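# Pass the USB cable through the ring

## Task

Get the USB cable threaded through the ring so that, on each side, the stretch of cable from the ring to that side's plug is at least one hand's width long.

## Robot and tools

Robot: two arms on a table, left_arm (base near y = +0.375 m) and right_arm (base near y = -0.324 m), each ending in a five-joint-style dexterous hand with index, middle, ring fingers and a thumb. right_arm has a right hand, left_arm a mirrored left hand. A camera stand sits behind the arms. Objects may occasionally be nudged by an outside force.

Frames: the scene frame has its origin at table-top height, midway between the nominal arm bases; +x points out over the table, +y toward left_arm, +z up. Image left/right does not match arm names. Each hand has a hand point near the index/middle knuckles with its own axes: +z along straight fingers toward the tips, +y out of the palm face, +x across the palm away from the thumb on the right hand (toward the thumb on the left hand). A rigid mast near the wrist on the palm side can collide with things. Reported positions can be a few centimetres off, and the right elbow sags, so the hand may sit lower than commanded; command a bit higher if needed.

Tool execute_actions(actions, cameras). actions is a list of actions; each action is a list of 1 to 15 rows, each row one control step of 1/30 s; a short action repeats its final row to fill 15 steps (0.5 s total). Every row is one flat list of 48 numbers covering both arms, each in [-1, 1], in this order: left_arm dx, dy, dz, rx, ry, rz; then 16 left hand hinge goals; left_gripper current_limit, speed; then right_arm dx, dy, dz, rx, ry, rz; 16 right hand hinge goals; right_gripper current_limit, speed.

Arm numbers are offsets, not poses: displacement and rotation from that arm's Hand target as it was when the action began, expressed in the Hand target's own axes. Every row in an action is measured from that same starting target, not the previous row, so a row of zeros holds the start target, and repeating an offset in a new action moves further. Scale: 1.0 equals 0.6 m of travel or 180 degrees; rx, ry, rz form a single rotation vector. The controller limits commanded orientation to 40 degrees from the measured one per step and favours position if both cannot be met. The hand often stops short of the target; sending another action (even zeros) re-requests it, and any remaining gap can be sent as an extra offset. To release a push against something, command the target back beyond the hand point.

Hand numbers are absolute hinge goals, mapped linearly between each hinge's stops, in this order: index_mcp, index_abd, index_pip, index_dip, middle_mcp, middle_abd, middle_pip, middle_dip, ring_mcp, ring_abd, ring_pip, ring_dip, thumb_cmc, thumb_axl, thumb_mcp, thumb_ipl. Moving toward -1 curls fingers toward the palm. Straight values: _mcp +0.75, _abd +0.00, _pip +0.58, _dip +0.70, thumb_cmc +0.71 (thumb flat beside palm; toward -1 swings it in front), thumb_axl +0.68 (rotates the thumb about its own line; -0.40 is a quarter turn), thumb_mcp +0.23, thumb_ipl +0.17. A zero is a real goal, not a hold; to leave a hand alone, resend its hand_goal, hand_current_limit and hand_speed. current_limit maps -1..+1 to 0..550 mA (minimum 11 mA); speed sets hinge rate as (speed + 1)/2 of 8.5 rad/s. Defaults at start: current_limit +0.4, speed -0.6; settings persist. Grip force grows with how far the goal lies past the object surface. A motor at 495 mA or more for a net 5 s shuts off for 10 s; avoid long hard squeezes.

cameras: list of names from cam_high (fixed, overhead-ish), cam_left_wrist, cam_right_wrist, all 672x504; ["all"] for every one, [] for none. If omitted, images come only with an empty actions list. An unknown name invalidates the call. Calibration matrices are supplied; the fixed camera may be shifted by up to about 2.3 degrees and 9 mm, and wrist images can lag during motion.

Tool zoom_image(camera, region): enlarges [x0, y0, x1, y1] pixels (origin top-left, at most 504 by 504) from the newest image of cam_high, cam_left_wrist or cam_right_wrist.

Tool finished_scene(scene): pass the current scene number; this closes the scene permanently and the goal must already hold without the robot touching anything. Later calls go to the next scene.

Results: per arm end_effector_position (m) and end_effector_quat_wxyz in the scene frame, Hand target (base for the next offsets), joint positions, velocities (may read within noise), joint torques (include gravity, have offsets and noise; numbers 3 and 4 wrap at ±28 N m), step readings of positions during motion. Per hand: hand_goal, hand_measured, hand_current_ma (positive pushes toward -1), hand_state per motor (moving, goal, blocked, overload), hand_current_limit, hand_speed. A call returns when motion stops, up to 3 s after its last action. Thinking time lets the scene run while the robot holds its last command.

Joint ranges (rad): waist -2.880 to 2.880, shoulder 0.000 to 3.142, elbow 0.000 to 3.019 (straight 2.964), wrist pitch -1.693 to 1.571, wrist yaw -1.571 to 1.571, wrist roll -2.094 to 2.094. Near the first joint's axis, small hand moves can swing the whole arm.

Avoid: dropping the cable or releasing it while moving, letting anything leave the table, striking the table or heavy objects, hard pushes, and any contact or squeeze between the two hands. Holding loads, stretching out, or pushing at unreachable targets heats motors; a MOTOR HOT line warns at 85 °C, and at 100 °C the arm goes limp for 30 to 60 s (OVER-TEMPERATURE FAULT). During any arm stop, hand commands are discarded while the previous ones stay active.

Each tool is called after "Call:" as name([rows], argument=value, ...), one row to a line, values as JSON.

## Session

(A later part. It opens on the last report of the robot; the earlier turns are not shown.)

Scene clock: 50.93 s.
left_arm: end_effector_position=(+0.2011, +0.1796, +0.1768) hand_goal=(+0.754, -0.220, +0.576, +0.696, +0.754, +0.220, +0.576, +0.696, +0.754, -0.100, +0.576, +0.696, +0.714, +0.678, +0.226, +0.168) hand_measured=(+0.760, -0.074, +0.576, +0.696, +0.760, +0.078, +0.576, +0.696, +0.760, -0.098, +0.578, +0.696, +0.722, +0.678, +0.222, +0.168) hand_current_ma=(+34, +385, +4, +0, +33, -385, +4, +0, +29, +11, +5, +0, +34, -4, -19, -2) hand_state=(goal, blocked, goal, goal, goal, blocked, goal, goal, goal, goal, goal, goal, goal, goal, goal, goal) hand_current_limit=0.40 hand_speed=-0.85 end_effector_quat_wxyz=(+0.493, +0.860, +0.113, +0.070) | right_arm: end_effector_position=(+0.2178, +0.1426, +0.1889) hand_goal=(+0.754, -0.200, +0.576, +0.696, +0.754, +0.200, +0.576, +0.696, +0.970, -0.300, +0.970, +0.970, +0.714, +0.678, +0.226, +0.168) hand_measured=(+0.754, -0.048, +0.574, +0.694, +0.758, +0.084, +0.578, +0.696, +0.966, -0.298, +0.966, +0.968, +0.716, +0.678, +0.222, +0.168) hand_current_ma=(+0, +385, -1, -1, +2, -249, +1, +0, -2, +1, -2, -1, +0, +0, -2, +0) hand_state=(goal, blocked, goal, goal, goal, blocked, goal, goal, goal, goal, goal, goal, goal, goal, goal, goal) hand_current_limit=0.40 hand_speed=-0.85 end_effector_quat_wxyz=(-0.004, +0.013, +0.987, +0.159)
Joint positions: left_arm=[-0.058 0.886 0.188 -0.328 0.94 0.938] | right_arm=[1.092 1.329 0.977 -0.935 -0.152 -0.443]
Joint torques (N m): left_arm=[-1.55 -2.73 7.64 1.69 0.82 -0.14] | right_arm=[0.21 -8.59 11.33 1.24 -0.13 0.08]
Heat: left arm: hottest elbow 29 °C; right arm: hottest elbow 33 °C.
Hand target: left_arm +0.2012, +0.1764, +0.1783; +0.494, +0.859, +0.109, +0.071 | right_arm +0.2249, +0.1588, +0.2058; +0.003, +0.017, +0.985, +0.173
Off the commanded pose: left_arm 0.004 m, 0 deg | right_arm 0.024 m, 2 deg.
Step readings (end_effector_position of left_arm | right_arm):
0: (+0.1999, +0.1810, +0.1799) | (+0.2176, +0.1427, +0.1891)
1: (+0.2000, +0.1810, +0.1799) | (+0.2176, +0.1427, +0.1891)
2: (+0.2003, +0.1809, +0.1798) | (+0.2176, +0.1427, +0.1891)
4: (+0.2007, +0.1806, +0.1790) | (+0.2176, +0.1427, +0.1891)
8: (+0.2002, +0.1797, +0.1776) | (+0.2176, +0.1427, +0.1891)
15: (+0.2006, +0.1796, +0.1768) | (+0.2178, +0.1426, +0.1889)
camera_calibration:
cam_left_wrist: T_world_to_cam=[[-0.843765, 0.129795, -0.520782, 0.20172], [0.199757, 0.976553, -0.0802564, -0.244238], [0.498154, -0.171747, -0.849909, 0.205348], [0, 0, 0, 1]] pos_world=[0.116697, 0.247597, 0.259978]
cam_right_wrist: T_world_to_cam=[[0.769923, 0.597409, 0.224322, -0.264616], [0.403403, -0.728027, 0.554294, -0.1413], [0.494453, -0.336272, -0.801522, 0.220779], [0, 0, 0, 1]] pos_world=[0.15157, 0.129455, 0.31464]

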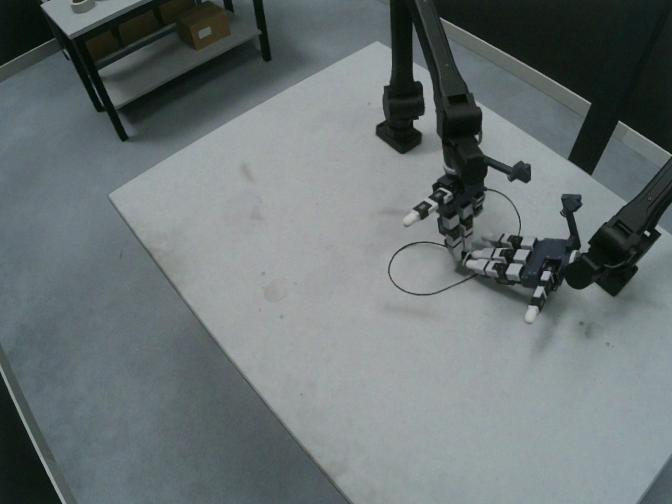

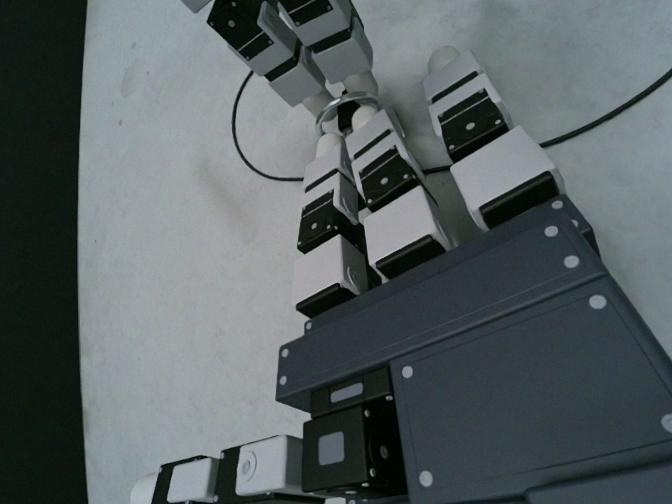

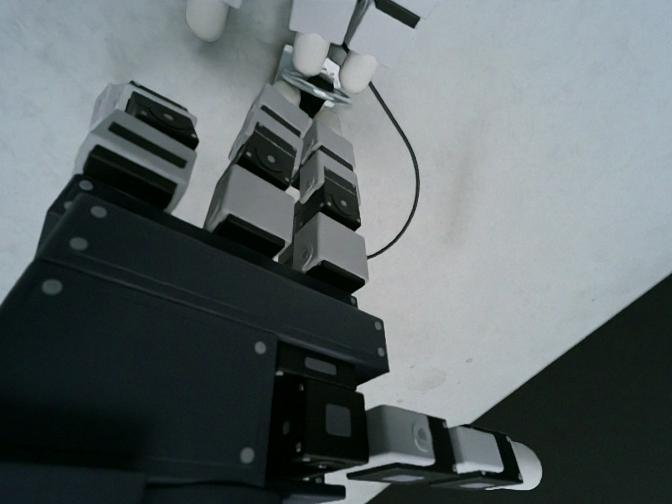

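Call:
execute_actions([
  [[0,0,0,0,0,0,0.754,-0.22,0.576,0.696,0.754,0.22,0.576,0.696,0.754,-0.1,0.576,0.696,0.714,0.678,0.226,0.168,0.4,-0.85,0,0,0,0,0,0,0.754,0,0.576,0.696,0.754,0,0.576,0.696,0.97,-0.3,0.97,0.97,0.714,0.678,0.226,0.168,0.4,-0.85]],
  [[0,0,0,0,0,0,0.754,-0.22,0.576,0.696,0.754,0.22,0.576,0.696,0.754,-0.1,0.576,0.696,0.714,0.678,0.226,0.168,0.4,-0.85,0,0,0,0,0,0,0.754,0.05,0.576,0.696,0.754,-0.05,0.576,0.696,0.97,-0.3,0.97,0.97,0.714,0.678,0.226,0.168,0.4,-0.8]],
], cameras=["all"])

Call:
zoom_image(camera="cam_right_wrist", region=[240, 0, 400, 130])

Scene clock: 52.37 s.
left_arm: end_effector_position=(+0.2013, +0.1797, +0.1767) hand_goal=(+0.754, -0.220, +0.576, +0.696, +0.754, +0.220, +0.576, +0.696, +0.754, -0.100, +0.576, +0.696, +0.714, +0.678, +0.226, +0.168) hand_measured=(+0.774, -0.074, +0.584, +0.698, +0.752, +0.088, +0.574, +0.694, +0.760, -0.098, +0.578, +0.696, +0.722, +0.678, +0.222, +0.168) hand_current_ma=(+96, +385, +34, +12, -9, -385, -12, -5, +29, +11, +5, +0, +34, -4, -19, -2) hand_state=(goal, blocked, goal, goal, goal, blocked, goal, goal, goal, goal, goal, goal, goal, goal, goal, goal) hand_current_limit=0.40 hand_speed=-0.85 end_effector_quat_wxyz=(+0.493, +0.860, +0.114, +0.070) | right_arm: end_effector_position=(+0.2182, +0.1424, +0.1887) hand_goal=(+0.754, +0.050, +0.576, +0.696, +0.754, -0.050, +0.576, +0.696, +0.970, -0.300, +0.970, +0.970, +0.714, +0.678, +0.226, +0.168) hand_measured=(+0.754, +0.046, +0.574, +0.694, +0.760, -0.046, +0.578, +0.696, +0.966, -0.298, +0.966, +0.968, +0.716, +0.678, +0.222, +0.168) hand_current_ma=(+0, -1, -1, -1, +4, +2, +1, +0, -2, +1, -2, -1, +0, +0, -2, +0) hand_state=(goal, goal, goal, goal, goal, goal, goal, goal, goal, goal, goal, goal, goal, goal, goal, goal) hand_current_limit=0.40 hand_speed=-0.80 end_effector_quat_wxyz=(-0.003, +0.013, +0.987, +0.159)
Joint positions: left_arm=[-0.058 0.886 0.188 -0.328 0.939 0.936] | right_arm=[1.092 1.329 0.977 -0.935 -0.149 -0.442]
Joint torques (N m): left_arm=[-1.61 -2.67 7.62 1.68 0.85 -0.1] | right_arm=[0.38 -9.35 11.22 1.22 -0.26 0.09]
Heat: left arm: hottest elbow 29 °C; right arm: hottest elbow 33 °C.
Hand target: left_arm +0.2012, +0.1765, +0.1783; +0.494, +0.859, +0.109, +0.071 | right_arm +0.2249, +0.1588, +0.2058; +0.003, +0.017, +0.985, +0.173
Off the commanded pose: left_arm 0.004 m, 1 deg | right_arm 0.025 m, 2 deg.
Step readings (end_effector_position of left_arm | right_arm):
0: (+0.2011, +0.1796, +0.1768) | (+0.2178, +0.1426, +0.1889)
1: (+0.2011, +0.1796, +0.1768) | (+0.2178, +0.1426, +0.1889)
2: (+0.2011, +0.1796, +0.1768) | (+0.2178, +0.1426, +0.1889)
4: (+0.2012, +0.1796, +0.1768) | (+0.2178, +0.1426, +0.1889)
8: (+0.2012, +0.1797, +0.1768) | (+0.2178, +0.1426, +0.1888)
15: (+0.2013, +0.1797, +0.1767) | (+0.2181, +0.1425, +0.1888)
16: (+0.2013, +0.1797, +0.1767) | (+0.2181, +0.1425, +0.1888)
17: (+0.2013, +0.1797, +0.1767) | (+0.2182, +0.1424, +0.1887)
19: (+0.2013, +0.1797, +0.1767) | (+0.2182, +0.1424, +0.1887)
23: (+0.2013, +0.1797, +0.1767) | (+0.2182, +0.1424, +0.1887)
30: (+0.2013, +0.1797, +0.1767) | (+0.2182, +0.1424, +0.1887)
camera_calibration:
cam_left_wrist: T_world_to_cam=[[-0.844372, 0.128871, -0.520027, 0.202079], [0.198487, 0.976815, -0.0802155, -0.244223], [0.497633, -0.17095, -0.850375, 0.205183], [0, 0, 0, 1]] pos_world=[0.116999, 0.247595, 0.259979]
cam_right_wrist: T_world_to_cam=[[0.770057, 0.596875, 0.225283, -0.265036], [0.401409, -0.727764, 0.556085, -0.14148], [0.495867, -0.337787, -0.80001, 0.220057], [0, 0, 0, 1]] pos_world=[0.151765, 0.129562, 0.314431]

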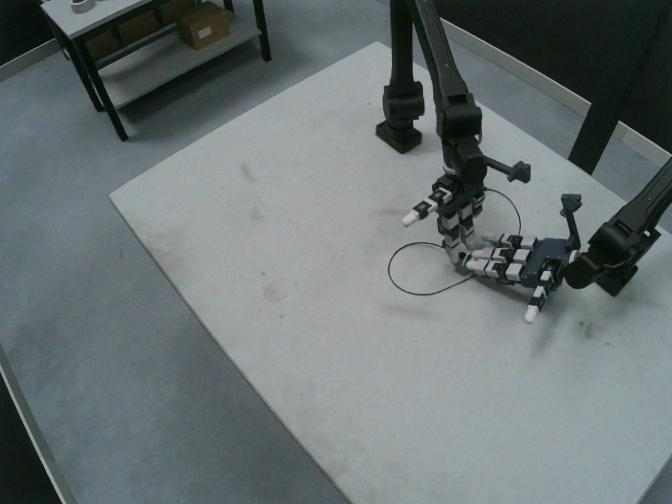

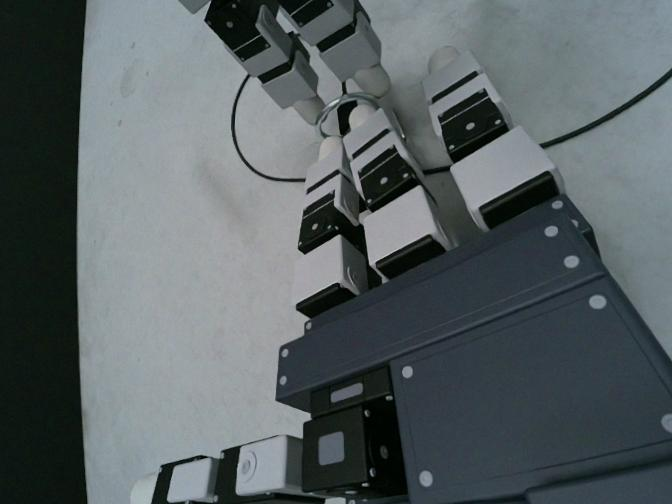

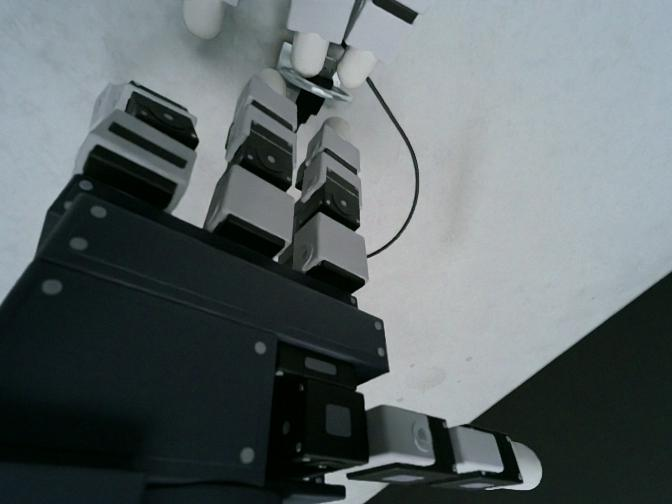

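Scaled by 3.150 from the camera's 672x504 image, which has a finer 960x720 frame.

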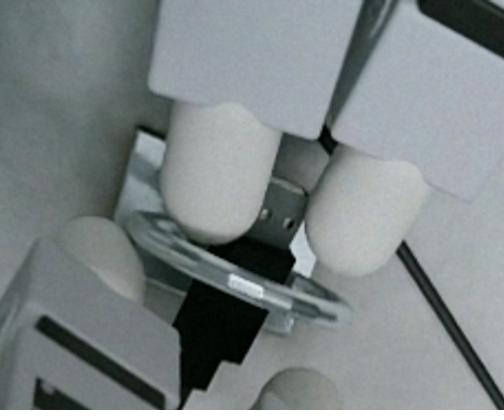

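Call:
execute_actions([
  [[0,0,0,0,0,0,0.754,-0.22,0.576,0.696,0.754,0.22,0.576,0.696,0.754,-0.1,0.576,0.696,0.714,0.678,0.226,0.168,0.4,-0.85,-0.0026,-0.062,-0.049,0,0,0,0.754,0.05,0.576,0.696,0.754,-0.05,0.576,0.696,0.97,-0.3,0.97,0.97,0.714,0.678,0.226,0.168,0.4,-0.8]],
  [[0,0,0,0,0,0,0.754,-0.22,0.576,0.696,0.754,0.22,0.576,0.696,0.754,-0.1,0.576,0.696,0.714,0.678,0.226,0.168,0.4,-0.85,-0.0029,-0.0442,-0.1225,0,0,0,0.754,0.05,0.576,0.696,0.754,-0.05,0.576,0.696,0.97,-0.3,0.97,0.97,0.714,0.678,0.226,0.168,0.4,-0.8]],
], cameras=["all"])

Call:
zoom_image(camera="cam_left_wrist", region=[290, 60, 410, 180])

Call:
zoom_image(camera="cam_high", region=[440, 220, 520, 300])

Scene clock: 54.03 s.
left_arm: end_effector_position=(+0.2013, +0.1797, +0.1767) hand_goal=(+0.754, -0.220, +0.576, +0.696, +0.754, +0.220, +0.576, +0.696, +0.754, -0.100, +0.576, +0.696, +0.714, +0.678, +0.226, +0.168) hand_measured=(+0.774, -0.074, +0.584, +0.700, +0.752, +0.090, +0.572, +0.694, +0.760, -0.098, +0.578, +0.696, +0.722, +0.678, +0.222, +0.168) hand_current_ma=(+101, +385, +37, +13, -14, -385, -14, -6, +29, +11, +5, +0, +34, -4, -19, -2) hand_state=(blocked, blocked, goal, goal, goal, blocked, goal, goal, goal, goal, goal, goal, goal, goal, goal, goal) hand_current_limit=0.40 hand_speed=-0.85 end_effector_quat_wxyz=(+0.493, +0.860, +0.114, +0.070) | right_arm: end_effector_position=(+0.2175, +0.0563, +0.2620) hand_goal=(+0.754, +0.050, +0.576, +0.696, +0.754, -0.050, +0.576, +0.696, +0.970, -0.300, +0.970, +0.970, +0.714, +0.678, +0.226, +0.168) hand_measured=(+0.754, +0.048, +0.574, +0.694, +0.756, -0.048, +0.578, +0.696, +0.966, -0.298, +0.966, +0.968, +0.716, +0.678, +0.222, +0.168) hand_current_ma=(+0, -1, -1, -1, +1, +1, +1, +0, -2, +1, -2, -1, +0, +0, -2, +0) hand_state=(goal, goal, goal, goal, goal, goal, goal, goal, goal, goal, goal, goal, goal, goal, goal, goal) hand_current_limit=0.40 hand_speed=-0.80 end_effector_quat_wxyz=(-0.005, +0.023, +0.987, +0.162)
Joint positions: left_arm=[-0.058 0.886 0.188 -0.328 0.939 0.936] | right_arm=[0.963 1.077 0.97 -1.197 -0.189 -0.548]
Joint torques (N m): left_arm=[-1.61 -2.78 7.62 1.69 0.84 -0.11] | right_arm=[-0.56 -5.71 11.32 0.64 -0.41 -0.25]
Heat: left arm: hottest elbow 29 °C; right arm: hottest elbow 33 °C.
Hand target: left_arm +0.2012, +0.1765, +0.1783; +0.494, +0.859, +0.109, +0.071 | right_arm +0.2249, +0.0638, +0.2807; +0.003, +0.017, +0.985, +0.173
Off the commanded pose: left_arm 0.004 m, 1 deg | right_arm 0.022 m, 2 deg.
Step readings (end_effector_position of left_arm | right_arm):
0: (+0.2013, +0.1797, +0.1767) | (+0.2182, +0.1424, +0.1887)
1: (+0.2013, +0.1797, +0.1767) | (+0.2182, +0.1424, +0.1887)
2: (+0.2013, +0.1797, +0.1767) | (+0.2183, +0.1420, +0.1889)
4: (+0.2013, +0.1797, +0.1767) | (+0.2183, +0.1383, +0.1920)
8: (+0.2013, +0.1797, +0.1767) | (+0.2235, +0.1261, +0.2108)
15: (+0.2013, +0.1797, +0.1767) | (+0.2267, +0.1180, +0.2267)
16: (+0.2013, +0.1797, +0.1767) | (+0.2262, +0.1175, +0.2263)
17: (+0.2013, +0.1797, +0.1767) | (+0.2256, +0.1145, +0.2254)
19: (+0.2013, +0.1797, +0.1767) | (+0.2216, +0.1021, +0.2268)
23: (+0.2013, +0.1797, +0.1767) | (+0.2222, +0.0741, +0.2488)
30: (+0.2013, +0.1797, +0.1767) | (+0.2193, +0.0573, +0.2630)
camera_calibration:
cam_left_wrist: T_world_to_cam=[[-0.844372, 0.128871, -0.520027, 0.202079], [0.198487, 0.976815, -0.0802155, -0.244223], [0.497633, -0.17095, -0.850375, 0.205183], [0, 0, 0, 1]] pos_world=[0.116999, 0.247595, 0.259979]
cam_right_wrist: T_world_to_cam=[[0.782565, 0.581212, 0.223126, -0.23083], [0.392205, -0.738583, 0.548334, -0.239947], [0.483495, -0.341596, -0.805944, 0.254342], [0, 0, 0, 1]] pos_world=[0.151775, 0.0438227, 0.38806]

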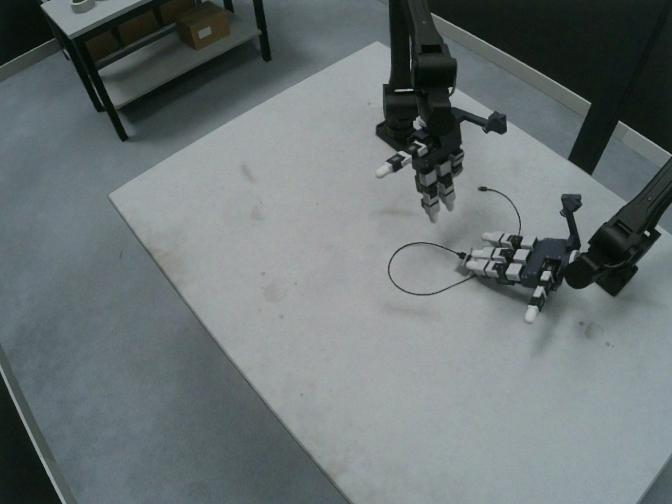

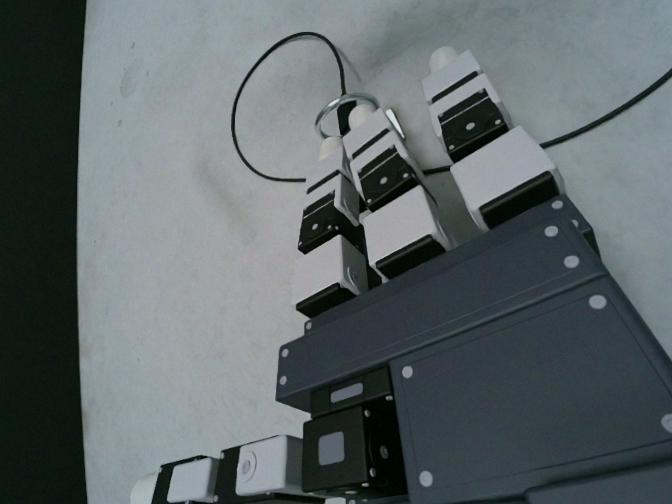

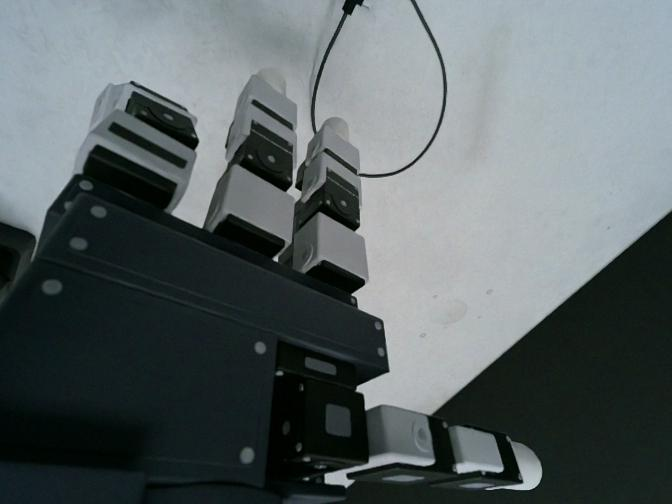

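Scaled by 4.200 from the camera's 672x504 image, which has a finer 960x720 frame.

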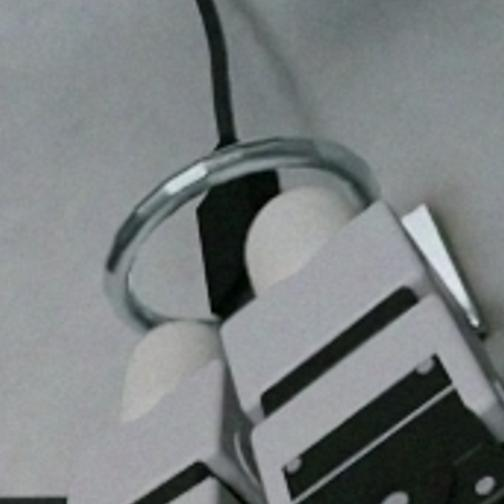

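Scaled by 6.300 from the camera's 672x504 image, which has a finer 960x720 frame.

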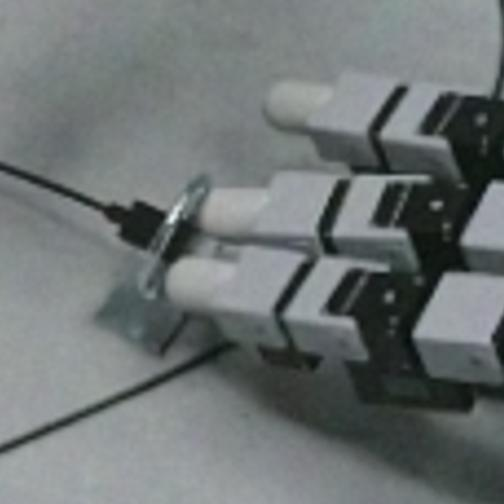

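Call:
execute_actions([
  [[0.0115,-0.003,-0.0247,0,0,0,0.754,-0.22,0.576,0.696,0.754,0.22,0.576,0.696,0.754,-0.1,0.576,0.696,0.714,0.678,0.226,0.168,0.4,-0.85,0,0,0,0,0,0,0.754,0.05,0.576,0.696,0.754,-0.05,0.576,0.696,0.97,-0.3,0.97,0.97,0.714,0.678,0.226,0.168,0.4,-0.8],[0.023,-0.006,-0.0493,0,0,0,0.754,-0.22,0.576,0.696,0.754,0.22,0.576,0.696,0.754,-0.1,0.576,0.696,0.714,0.678,0.226,0.168,0.4,-0.85,0,0,0,0,0,0,0.754,0.05,0.576,0.696,0.754,-0.05,0.576,0.696,0.97,-0.3,0.97,0.97,0.714,0.678,0.226,0.168,0.4,-0.8]],
], cameras=["all"])

Call:
zoom_image(camera="cam_left_wrist", region=[290, 40, 410, 160])

Call:
zoom_image(camera="cam_high", region=[440, 220, 520, 300])

Scene clock: 55.60 s.
left_arm: end_effector_position=(+0.1906, +0.2024, +0.1718) hand_goal=(+0.754, -0.220, +0.576, +0.696, +0.754, +0.220, +0.576, +0.696, +0.754, -0.100, +0.576, +0.696, +0.714, +0.678, +0.226, +0.168) hand_measured=(+0.780, -0.084, +0.586, +0.700, +0.748, +0.114, +0.570, +0.692, +0.760, -0.098, +0.578, +0.696, +0.722, +0.678, +0.222, +0.168) hand_current_ma=(+125, +385, +48, +21, -25, -385, -24, -15, +30, +11, +5, +0, +34, -4, -19, -2) hand_state=(blocked, blocked, goal, goal, goal, blocked, goal, goal, goal, goal, goal, goal, goal, goal, goal, goal) hand_current_limit=0.40 hand_speed=-0.85 end_effector_quat_wxyz=(+0.493, +0.860, +0.121, +0.052) | right_arm: end_effector_position=(+0.2174, +0.0562, +0.2619) hand_goal=(+0.754, +0.050, +0.576, +0.696, +0.754, -0.050, +0.576, +0.696, +0.970, -0.300, +0.970, +0.970, +0.714, +0.678, +0.226, +0.168) hand_measured=(+0.754, +0.048, +0.574, +0.694, +0.756, -0.048, +0.578, +0.696, +0.966, -0.298, +0.966, +0.968, +0.716, +0.678, +0.222, +0.168) hand_current_ma=(+0, -1, -1, -1, +1, +1, +1, +0, -2, +1, -2, -1, +0, +0, -2, +0) hand_state=(goal, goal, goal, goal, goal, goal, goal, goal, goal, goal, goal, goal, goal, goal, goal, goal) hand_current_limit=0.40 hand_speed=-0.80 end_effector_quat_wxyz=(-0.005, +0.022, +0.987, +0.162)
Joint positions: left_arm=[0.084 0.898 0.206 -0.564 1.006 1.169] | right_arm=[0.962 1.077 0.97 -1.198 -0.189 -0.55]
Joint torques (N m): left_arm=[0.79 -1.9 11.28 0.28 1.38 0.27] | right_arm=[-0.97 -5.71 11.58 0.81 -0.35 -0.21]
Heat: left arm: hottest elbow 29 °C; right arm: hottest elbow 34 °C.
Hand target: left_arm +0.2073, +0.2064, +0.1902; +0.494, +0.859, +0.109, +0.071 | right_arm +0.2250, +0.0638, +0.2807; +0.003, +0.017, +0.985, +0.173
Off the commanded pose: left_arm 0.025 m, 3 deg | right_arm 0.022 m, 2 deg.
Step readings (end_effector_position of left_arm | right_arm):
0: (+0.2013, +0.1797, +0.1767) | (+0.2175, +0.0564, +0.2620)
1: (+0.2013, +0.1797, +0.1767) | (+0.2175, +0.0564, +0.2620)
2: (+0.2007, +0.1796, +0.1769) | (+0.2175, +0.0564, +0.2620)
4: (+0.1978, +0.1821, +0.1776) | (+0.2175, +0.0563, +0.2620)
8: (+0.1986, +0.1967, +0.1735) | (+0.2175, +0.0563, +0.2620)
15: (+0.1925, +0.2030, +0.1692) | (+0.2174, +0.0562, +0.2619)
camera_calibration:
cam_left_wrist: T_world_to_cam=[[-0.862677, 0.129931, -0.488781, 0.185379], [0.199486, 0.975499, -0.0927716, -0.262416], [0.464752, -0.177537, -0.86746, 0.220835], [0, 0, 0, 1]] pos_world=[0.109637, 0.271107, 0.257831]
cam_right_wrist: T_world_to_cam=[[0.781951, 0.582214, 0.222664, -0.230406], [0.393218, -0.737898, 0.548531, -0.240319], [0.483666, -0.341369, -0.805937, 0.254283], [0, 0, 0, 1]] pos_world=[0.151676, 0.0436189, 0.388061]

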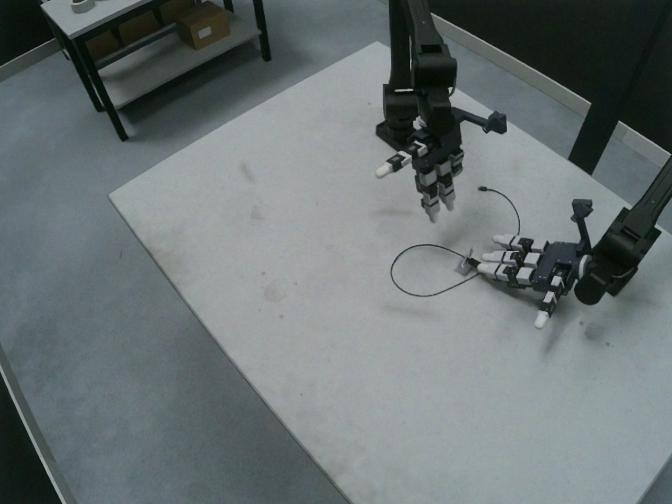

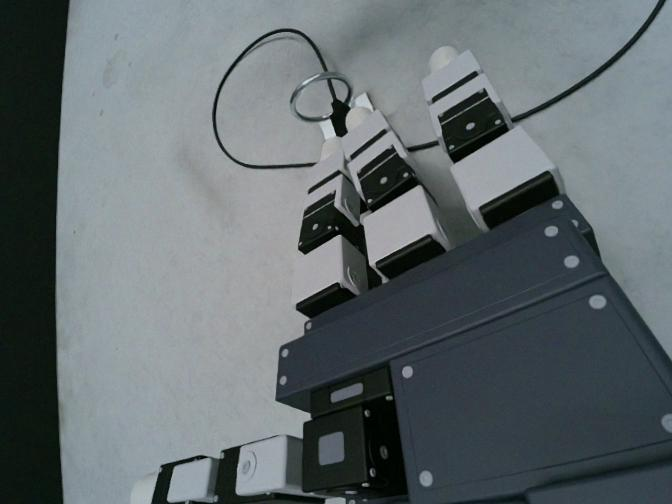

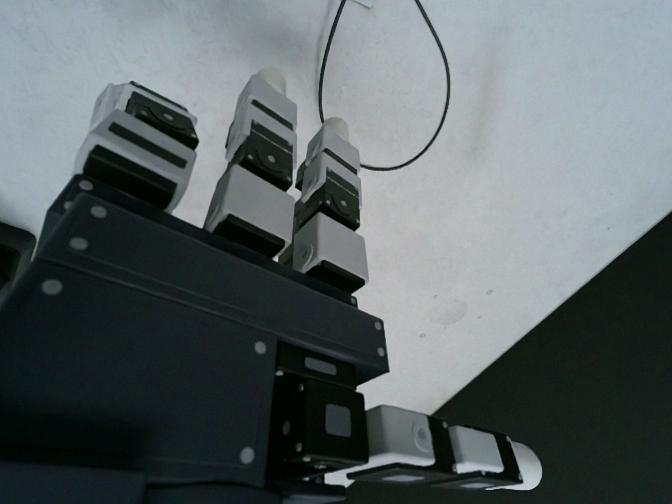

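Scaled by 4.200 from the camera's 672x504 image, which has a finer 960x720 frame.

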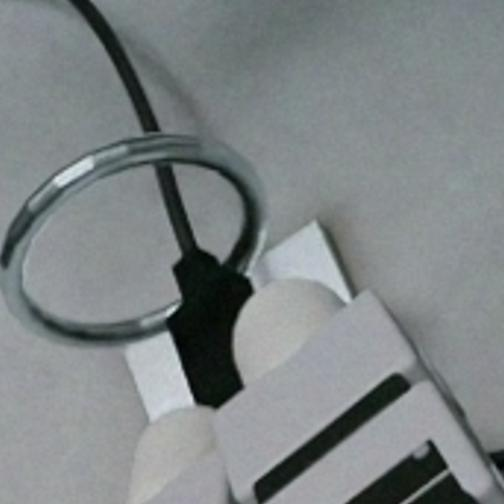

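Scaled by 6.300 from the camera's 672x504 image, which has a finer 960x720 frame.

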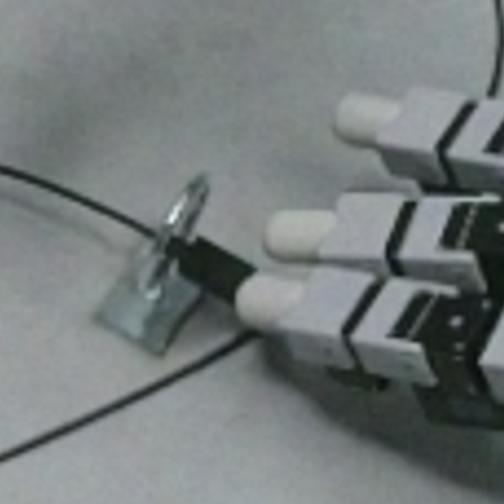

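Call:
execute_actions([
  [[0.0196,-0.0063,-0.0351,0,0,0,0.754,-0.22,0.576,0.696,0.754,0.22,0.576,0.696,0.754,-0.1,0.576,0.696,0.714,0.678,0.226,0.168,0.4,-0.85,0,0,0,0,0,0,0.754,0.05,0.576,0.696,0.754,-0.05,0.576,0.696,0.97,-0.3,0.97,0.97,0.714,0.678,0.226,0.168,0.4,-0.8],[0.0392,-0.0127,-0.0703,0,0,0,0.754,-0.22,0.576,0.696,0.754,0.22,0.576,0.696,0.754,-0.1,0.576,0.696,0.714,0.678,0.226,0.168,0.4,-0.85,0,0,0,0,0,0,0.754,0.05,0.576,0.696,0.754,-0.05,0.576,0.696,0.97,-0.3,0.97,0.97,0.714,0.678,0.226,0.168,0.4,-0.8]],
], cameras=["all"])

Call:
zoom_image(camera="cam_left_wrist", region=[270, 0, 410, 160])

Call:
zoom_image(camera="cam_high", region=[440, 220, 540, 310])

Scene clock: 57.23 s.
left_arm: end_effector_position=(+0.2050, +0.2436, +0.1907) hand_goal=(+0.754, -0.220, +0.576, +0.696, +0.754, +0.220, +0.576, +0.696, +0.754, -0.100, +0.576, +0.696, +0.714, +0.678, +0.226, +0.168) hand_measured=(+0.780, -0.084, +0.586, +0.700, +0.748, +0.114, +0.570, +0.692, +0.760, -0.098, +0.578, +0.696, +0.722, +0.678, +0.222, +0.168) hand_current_ma=(+125, +385, +48, +21, -24, -385, -24, -15, +30, +10, +5, +0, +34, -4, -19, -2) hand_state=(blocked, blocked, goal, goal, goal, blocked, goal, goal, goal, goal, goal, goal, goal, goal, goal, goal) hand_current_limit=0.40 hand_speed=-0.85 end_effector_quat_wxyz=(+0.499, +0.856, +0.126, +0.058) | right_arm: end_effector_position=(+0.2174, +0.0562, +0.2619) hand_goal=(+0.754, +0.050, +0.576, +0.696, +0.754, -0.050, +0.576, +0.696, +0.970, -0.300, +0.970, +0.970, +0.714, +0.678, +0.226, +0.168) hand_measured=(+0.754, +0.048, +0.574, +0.694, +0.756, -0.048, +0.578, +0.696, +0.966, -0.298, +0.966, +0.968, +0.716, +0.678, +0.222, +0.168) hand_current_ma=(+0, -1, -1, -1, +1, +1, +1, +0, -2, +1, -2, -1, +0, +0, -2, +0) hand_state=(goal, goal, goal, goal, goal, goal, goal, goal, goal, goal, goal, goal, goal, goal, goal, goal) hand_current_limit=0.40 hand_speed=-0.80 end_effector_quat_wxyz=(-0.005, +0.022, +0.987, +0.162)
Joint positions: left_arm=[0.314 1.026 0.33 -0.908 1.051 1.58] | right_arm=[0.962 1.077 0.97 -1.198 -0.189 -0.55]
Joint torques (N m): left_arm=[0.97 -2.78 10.5 -0.2 1.22 0.26] | right_arm=[-1.26 -6.12 11.44 0.66 -0.4 -0.19]
Heat: left arm: hottest elbow 29 °C; right arm: hottest elbow 34 °C.
Hand target: left_arm +0.2194, +0.2515, +0.2051; +0.494, +0.859, +0.110, +0.071 | right_arm +0.2250, +0.0638, +0.2807; +0.003, +0.017, +0.985, +0.173
Off the commanded pose: left_arm 0.022 m, 2 deg | right_arm 0.022 m, 2 deg.
Step readings (end_effector_position of left_arm | right_arm):
0: (+0.1905, +0.2024, +0.1718) | (+0.2174, +0.0562, +0.2619)
1: (+0.1904, +0.2025, +0.1720) | (+0.2174, +0.0562, +0.2619)
2: (+0.1902, +0.2033, +0.1728) | (+0.2174, +0.0562, +0.2619)
4: (+0.1935, +0.2109, +0.1757) | (+0.2174, +0.0562, +0.2619)
8: (+0.2081, +0.2341, +0.1810) | (+0.2174, +0.0562, +0.2619)
15: (+0.2122, +0.2453, +0.1890) | (+0.2174, +0.0562, +0.2619)
camera_calibration:
cam_left_wrist: T_world_to_cam=[[-0.860737, 0.110898, -0.496823, 0.207542], [0.186174, 0.976947, -0.104474, -0.299076], [0.473784, -0.18242, -0.86154, 0.235931], [0, 0, 0, 1]] pos_world=[0.122539, 0.312204, 0.27513]
cam_right_wrist: T_world_to_cam=[[0.781951, 0.582214, 0.222664, -0.230406], [0.393218, -0.737898, 0.548531, -0.240319], [0.483666, -0.341369, -0.805937, 0.254283], [0, 0, 0, 1]] pos_world=[0.151676, 0.0436189, 0.388061]

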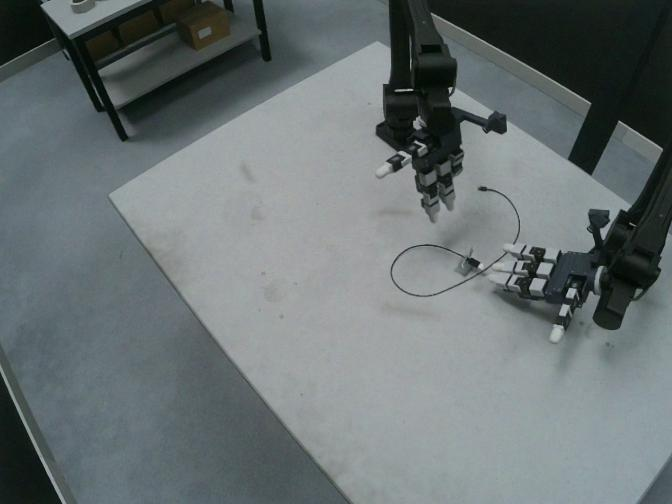

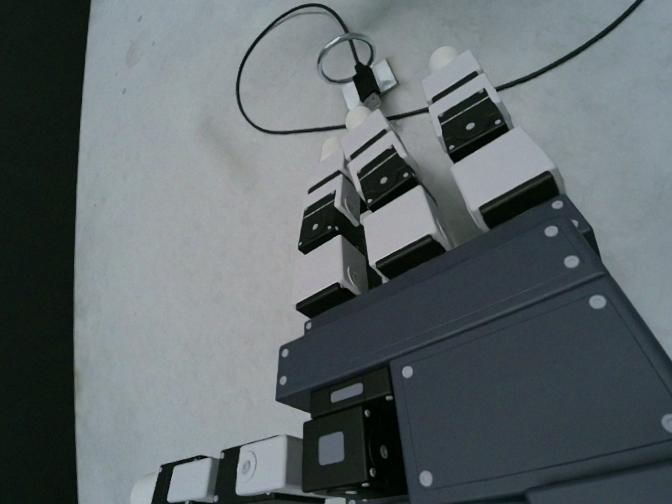

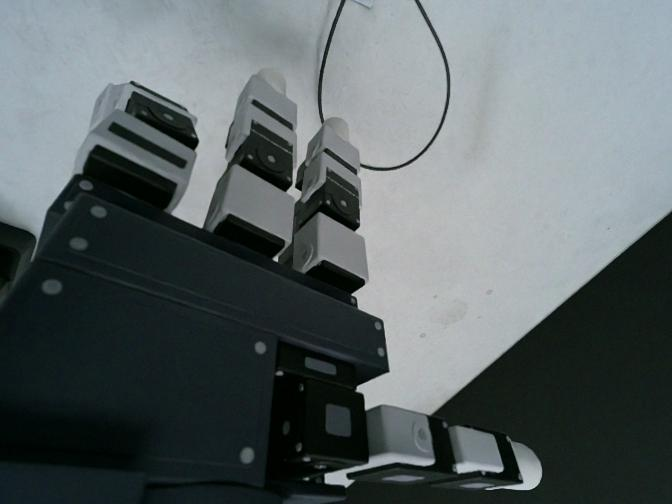

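Scaled by 3.150 from the camera's 672x504 image, which has a finer 960x720 frame.

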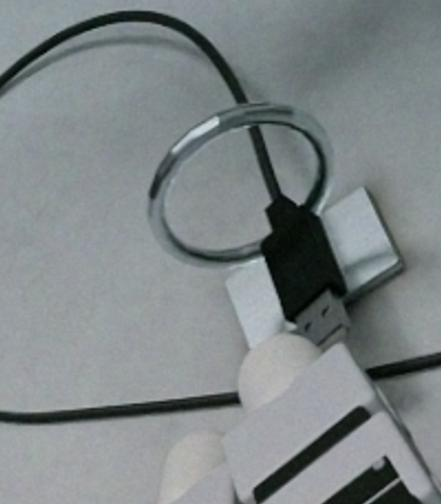

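Scaled by 5.040 from the camera's 672x504 image, which has a finer 960x720 frame.

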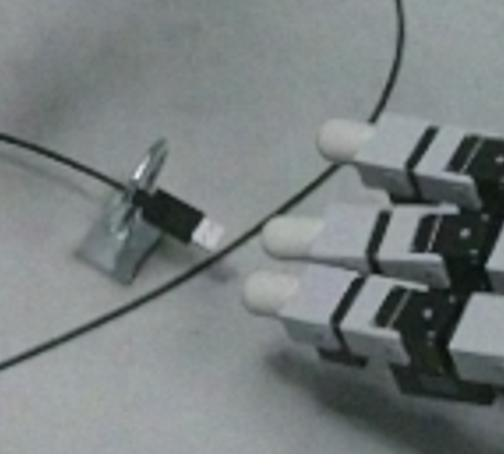

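Call:
execute_actions([
  [[-0.0628,-0.0082,0.0475,0,0,0,0.754,0.06,0.576,0.696,0.754,-0.06,0.576,0.696,0.754,-0.1,0.576,0.696,0.714,0.678,0.226,0.168,0.4,-0.6,0,0,0,0,0,0,0.754,0.05,0.576,0.696,0.754,-0.05,0.576,0.696,0.97,-0.3,0.97,0.97,0.714,0.678,0.226,0.168,0.4,-0.8]],
  [[0,0,0,0,0,0,0.754,0.06,0.576,0.696,0.754,-0.06,0.576,0.696,0.754,-0.1,0.576,0.696,0.714,0.678,0.226,0.168,0.4,-0.6,0,0,0,0,0,0,0.754,0.05,0.576,0.696,0.754,-0.05,0.576,0.696,0.97,-0.3,0.97,0.97,0.714,0.678,0.226,0.168,0.4,-0.8]],
], cameras=["all"])

Call:
zoom_image(camera="cam_left_wrist", region=[270, 0, 430, 180])

Call:
zoom_image(camera="cam_high", region=[450, 230, 530, 300])

Scene clock: 59.60 s.
left_arm: end_effector_position=(+0.1893, +0.2232, +0.1849) hand_goal=(+0.754, +0.060, +0.576, +0.696, +0.754, -0.060, +0.576, +0.696, +0.754, -0.100, +0.576, +0.696, +0.714, +0.678, +0.226, +0.168) hand_measured=(+0.772, +0.056, +0.582, +0.700, +0.760, -0.058, +0.576, +0.694, +0.760, -0.098, +0.578, +0.696, +0.722, +0.678, +0.222, +0.168) hand_current_ma=(+86, -15, +27, +17, +28, +10, -3, -12, +30, +10, +5, +0, +34, -4, -19, -2) hand_state=(goal, goal, goal, goal, goal, goal, goal, goal, goal, goal, goal, goal, goal, goal, goal, goal) hand_current_limit=0.40 hand_speed=-0.60 end_effector_quat_wxyz=(+0.495, +0.859, +0.115, +0.069) | right_arm: end_effector_position=(+0.2174, +0.0562, +0.2619) hand_goal=(+0.754, +0.050, +0.576, +0.696, +0.754, -0.050, +0.576, +0.696, +0.970, -0.300, +0.970, +0.970, +0.714, +0.678, +0.226, +0.168) hand_measured=(+0.754, +0.048, +0.574, +0.694, +0.756, -0.048, +0.578, +0.696, +0.966, -0.298, +0.966, +0.968, +0.716, +0.678, +0.222, +0.168) hand_current_ma=(+0, -1, -1, -1, +1, +1, +1, +0, -2, +1, -2, -1, +0, +0, -2, +0) hand_state=(goal, goal, goal, goal, goal, goal, goal, goal, goal, goal, goal, goal, goal, goal, goal, goal) hand_current_limit=0.40 hand_speed=-0.80 end_effector_quat_wxyz=(-0.005, +0.022, +0.987, +0.162)
Joint positions: left_arm=[0.217 0.904 0.252 -0.77 1.04 1.405] | right_arm=[0.962 1.077 0.97 -1.198 -0.189 -0.55]
Joint torques (N m): left_arm=[-1.67 -3.31 7.24 0.95 1.1 -0.09] | right_arm=[-0.44 -5.95 11.4 0.65 -0.42 -0.18]
Heat: left arm: hottest elbow 29 °C; right arm: hottest elbow 34 °C.
Hand target: left_arm +0.1890, +0.2203, +0.1860; +0.494, +0.859, +0.109, +0.071 | right_arm +0.2250, +0.0638, +0.2807; +0.003, +0.017, +0.985, +0.173
Off the commanded pose: left_arm 0.003 m, 1 deg | right_arm 0.022 m, 2 deg.
Step readings (end_effector_position of left_arm | right_arm):
0: (+0.2050, +0.2435, +0.1907) | (+0.2174, +0.0562, +0.2619)
1: (+0.2050, +0.2435, +0.1907) | (+0.2174, +0.0562, +0.2619)
2: (+0.2053, +0.2435, +0.1911) | (+0.2174, +0.0562, +0.2619)
4: (+0.2037, +0.2407, +0.1911) | (+0.2174, +0.0562, +0.2619)
8: (+0.1912, +0.2290, +0.1894) | (+0.2174, +0.0562, +0.2619)
15: (+0.1859, +0.2228, +0.1848) | (+0.2174, +0.0562, +0.2619)
16: (+0.1865, +0.2229, +0.1850) | (+0.2174, +0.0562, +0.2619)
17: (+0.1871, +0.2229, +0.1853) | (+0.2174, +0.0562, +0.2619)
19: (+0.1881, +0.2230, +0.1857) | (+0.2174, +0.0562, +0.2619)
23: (+0.1887, +0.2231, +0.1855) | (+0.2174, +0.0562, +0.2619)
30: (+0.1890, +0.2231, +0.1849) | (+0.2174, +0.0562, +0.2619)
camera_calibration:
cam_left_wrist: T_world_to_cam=[[-0.845205, 0.124892, -0.519644, 0.191534], [0.197406, 0.976508, -0.0863872, -0.282336], [0.496648, -0.175596, -0.850004, 0.226759], [0, 0, 0, 1]] pos_world=[0.105001, 0.2916, 0.267885]
cam_right_wrist: T_world_to_cam=[[0.781951, 0.582214, 0.222664, -0.230406], [0.393218, -0.737898, 0.548531, -0.240319], [0.483666, -0.341369, -0.805937, 0.254283], [0, 0, 0, 1]] pos_world=[0.151676, 0.0436189, 0.388061]

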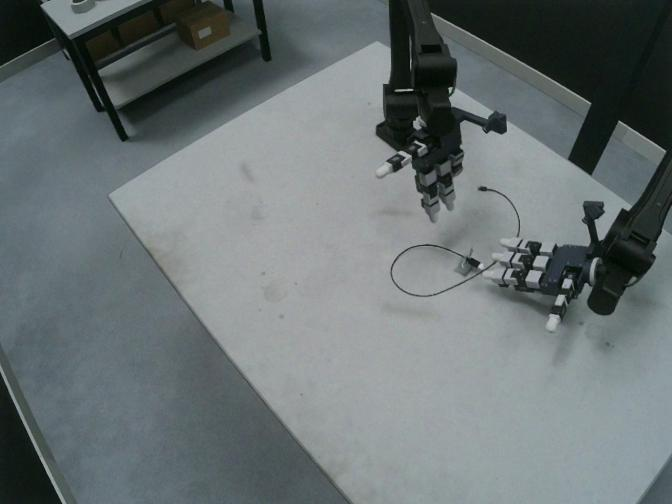

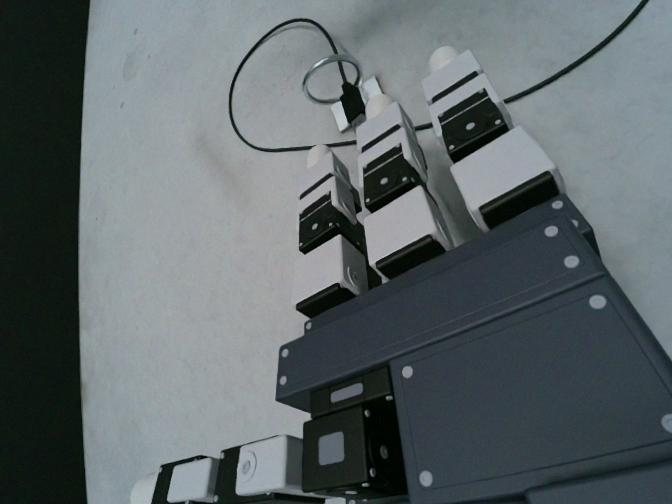

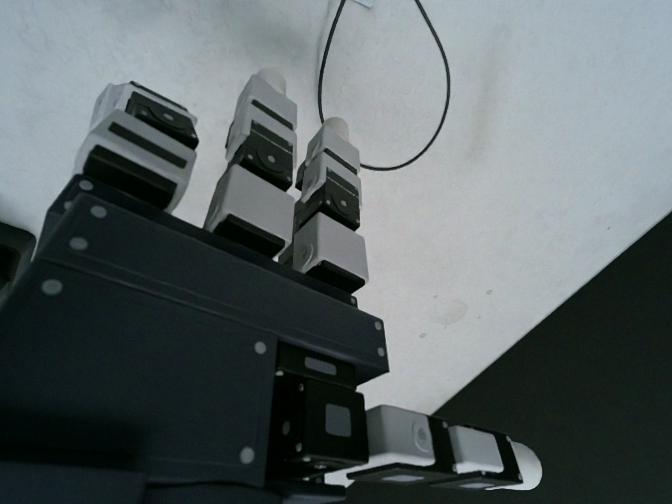

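Scaled by 2.800 from the camera's 672x504 image, which has a finer 960x720 frame.

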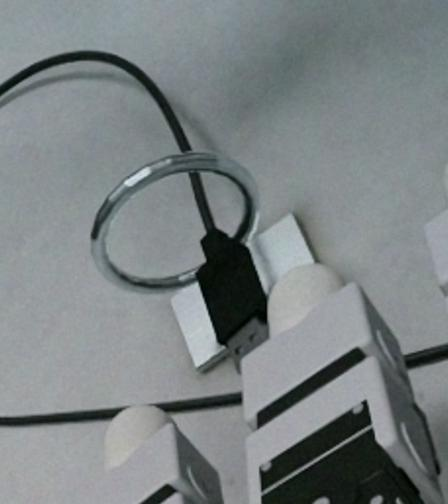

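Scaled by 6.300 from the camera's 672x504 image, which has a finer 960x720 frame.

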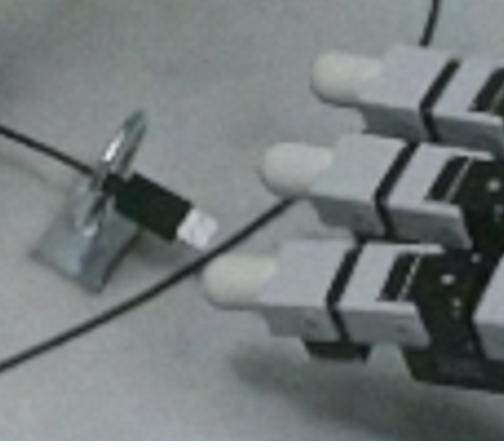

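Call:
execute_actions([
  [[-0.0044,-0.0033,0.0492,0,0,0,0.754,0.06,0.576,0.696,0.754,-0.06,0.576,0.696,0.754,-0.1,0.576,0.696,0.714,0.678,0.226,0.168,0.4,-0.6,0,0,0,0,0,0,0.754,0.05,0.576,0.696,0.754,-0.05,0.576,0.696,0.97,-0.3,0.97,0.97,0.714,0.678,0.226,0.168,0.4,-0.8]],
], cameras=["all"])

Call:
zoom_image(camera="cam_left_wrist", region=[290, 50, 410, 170])

Call:
zoom_image(camera="cam_high", region=[450, 230, 520, 290])

Scene clock: 61.20 s.
left_arm: end_effector_position=(+0.1928, +0.1996, +0.1700) hand_goal=(+0.754, +0.060, +0.576, +0.696, +0.754, -0.060, +0.576, +0.696, +0.754, -0.100, +0.576, +0.696, +0.714, +0.678, +0.226, +0.168) hand_measured=(+0.772, +0.056, +0.582, +0.700, +0.760, -0.058, +0.576, +0.694, +0.760, -0.098, +0.578, +0.696, +0.722, +0.678, +0.222, +0.168) hand_current_ma=(+84, -13, +26, +17, +29, +9, -2, -12, +30, +10, +5, +0, +34, -4, -19, -2) hand_state=(goal, goal, goal, goal, goal, goal, goal, goal, goal, goal, goal, goal, goal, goal, goal, goal) hand_current_limit=0.40 hand_speed=-0.60 end_effector_quat_wxyz=(+0.493, +0.860, +0.110, +0.070) | right_arm: end_effector_position=(+0.2174, +0.0562, +0.2619) hand_goal=(+0.754, +0.050, +0.576, +0.696, +0.754, -0.050, +0.576, +0.696, +0.970, -0.300, +0.970, +0.970, +0.714, +0.678, +0.226, +0.168) hand_measured=(+0.754, +0.048, +0.574, +0.694, +0.756, -0.048, +0.578, +0.696, +0.966, -0.298, +0.966, +0.968, +0.716, +0.678, +0.222, +0.168) hand_current_ma=(+0, -1, -1, -1, +1, +1, +1, +0, -2, +1, -2, -1, +0, +0, -2, +0) hand_state=(goal, goal, goal, goal, goal, goal, goal, goal, goal, goal, goal, goal, goal, goal, goal, goal) hand_current_limit=0.40 hand_speed=-0.80 end_effector_quat_wxyz=(-0.005, +0.022, +0.987, +0.162)
Joint positions: left_arm=[0.066 0.909 0.191 -0.472 0.998 1.142] | right_arm=[0.962 1.077 0.97 -1.198 -0.189 -0.55]
Joint torques (N m): left_arm=[-1.61 -2.26 7.2 1.35 0.98 -0.1] | right_arm=[-0.73 -5.77 11.33 0.65 -0.43 -0.13]
Heat: left arm: hottest elbow 29 °C; right arm: hottest elbow 35 °C.
Hand target: left_arm +0.1930, +0.1960, +0.1695; +0.494, +0.859, +0.109, +0.071 | right_arm +0.2250, +0.0638, +0.2807; +0.003, +0.017, +0.985, +0.173
Off the commanded pose: left_arm 0.004 m, 0 deg | right_arm 0.022 m, 2 deg.
Step readings (end_effector_position of left_arm | right_arm):
0: (+0.1893, +0.2232, +0.1849) | (+0.2174, +0.0562, +0.2619)
1: (+0.1894, +0.2232, +0.1848) | (+0.2174, +0.0562, +0.2619)
2: (+0.1898, +0.2223, +0.1837) | (+0.2174, +0.0562, +0.2619)
4: (+0.1890, +0.2172, +0.1809) | (+0.2174, +0.0562, +0.2619)
8: (+0.1843, +0.2046, +0.1755) | (+0.2174, +0.0562, +0.2619)
15: (+0.1884, +0.1993, +0.1714) | (+0.2174, +0.0562, +0.2619)
camera_calibration:
cam_left_wrist: T_world_to_cam=[[-0.841021, 0.133744, -0.524209, 0.187859], [0.204975, 0.975495, -0.0799703, -0.263529], [0.500668, -0.174706, -0.847826, 0.206965], [0, 0, 0, 1]] pos_world=[0.108389, 0.268104, 0.252873]
cam_right_wrist: T_world_to_cam=[[0.781951, 0.582214, 0.222664, -0.230406], [0.393218, -0.737898, 0.548531, -0.240319], [0.483666, -0.341369, -0.805937, 0.254283], [0, 0, 0, 1]] pos_world=[0.151676, 0.0436189, 0.388061]

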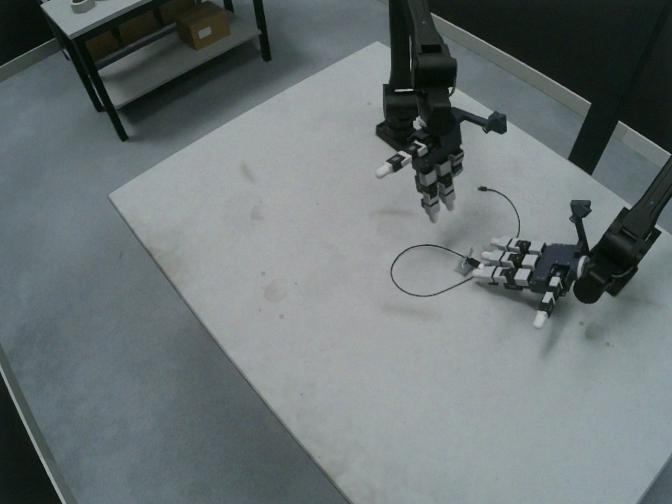

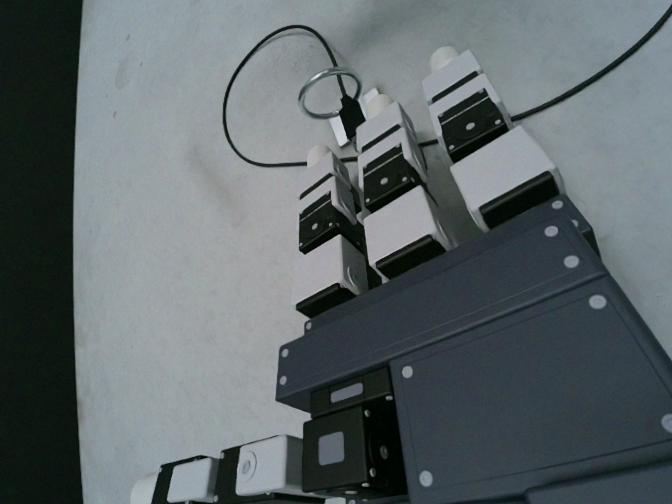

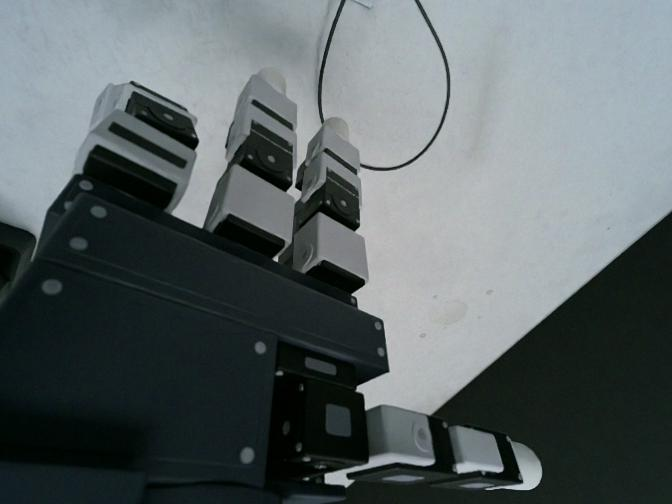

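Scaled by 4.200 from the camera's 672x504 image, which has a finer 960x720 frame.

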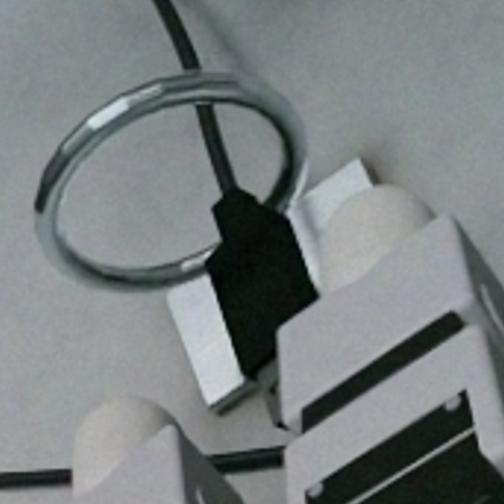

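Scaled by 7.200 from the camera's 672x504 image, which has a finer 960x720 frame.

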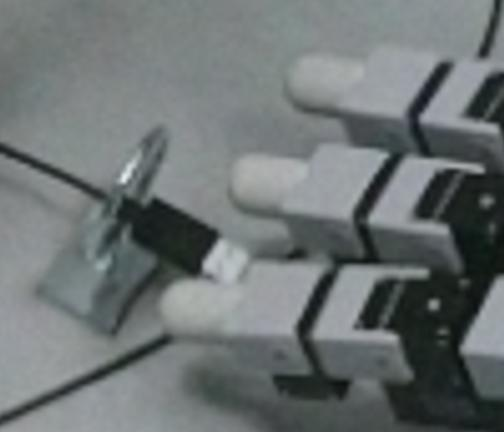

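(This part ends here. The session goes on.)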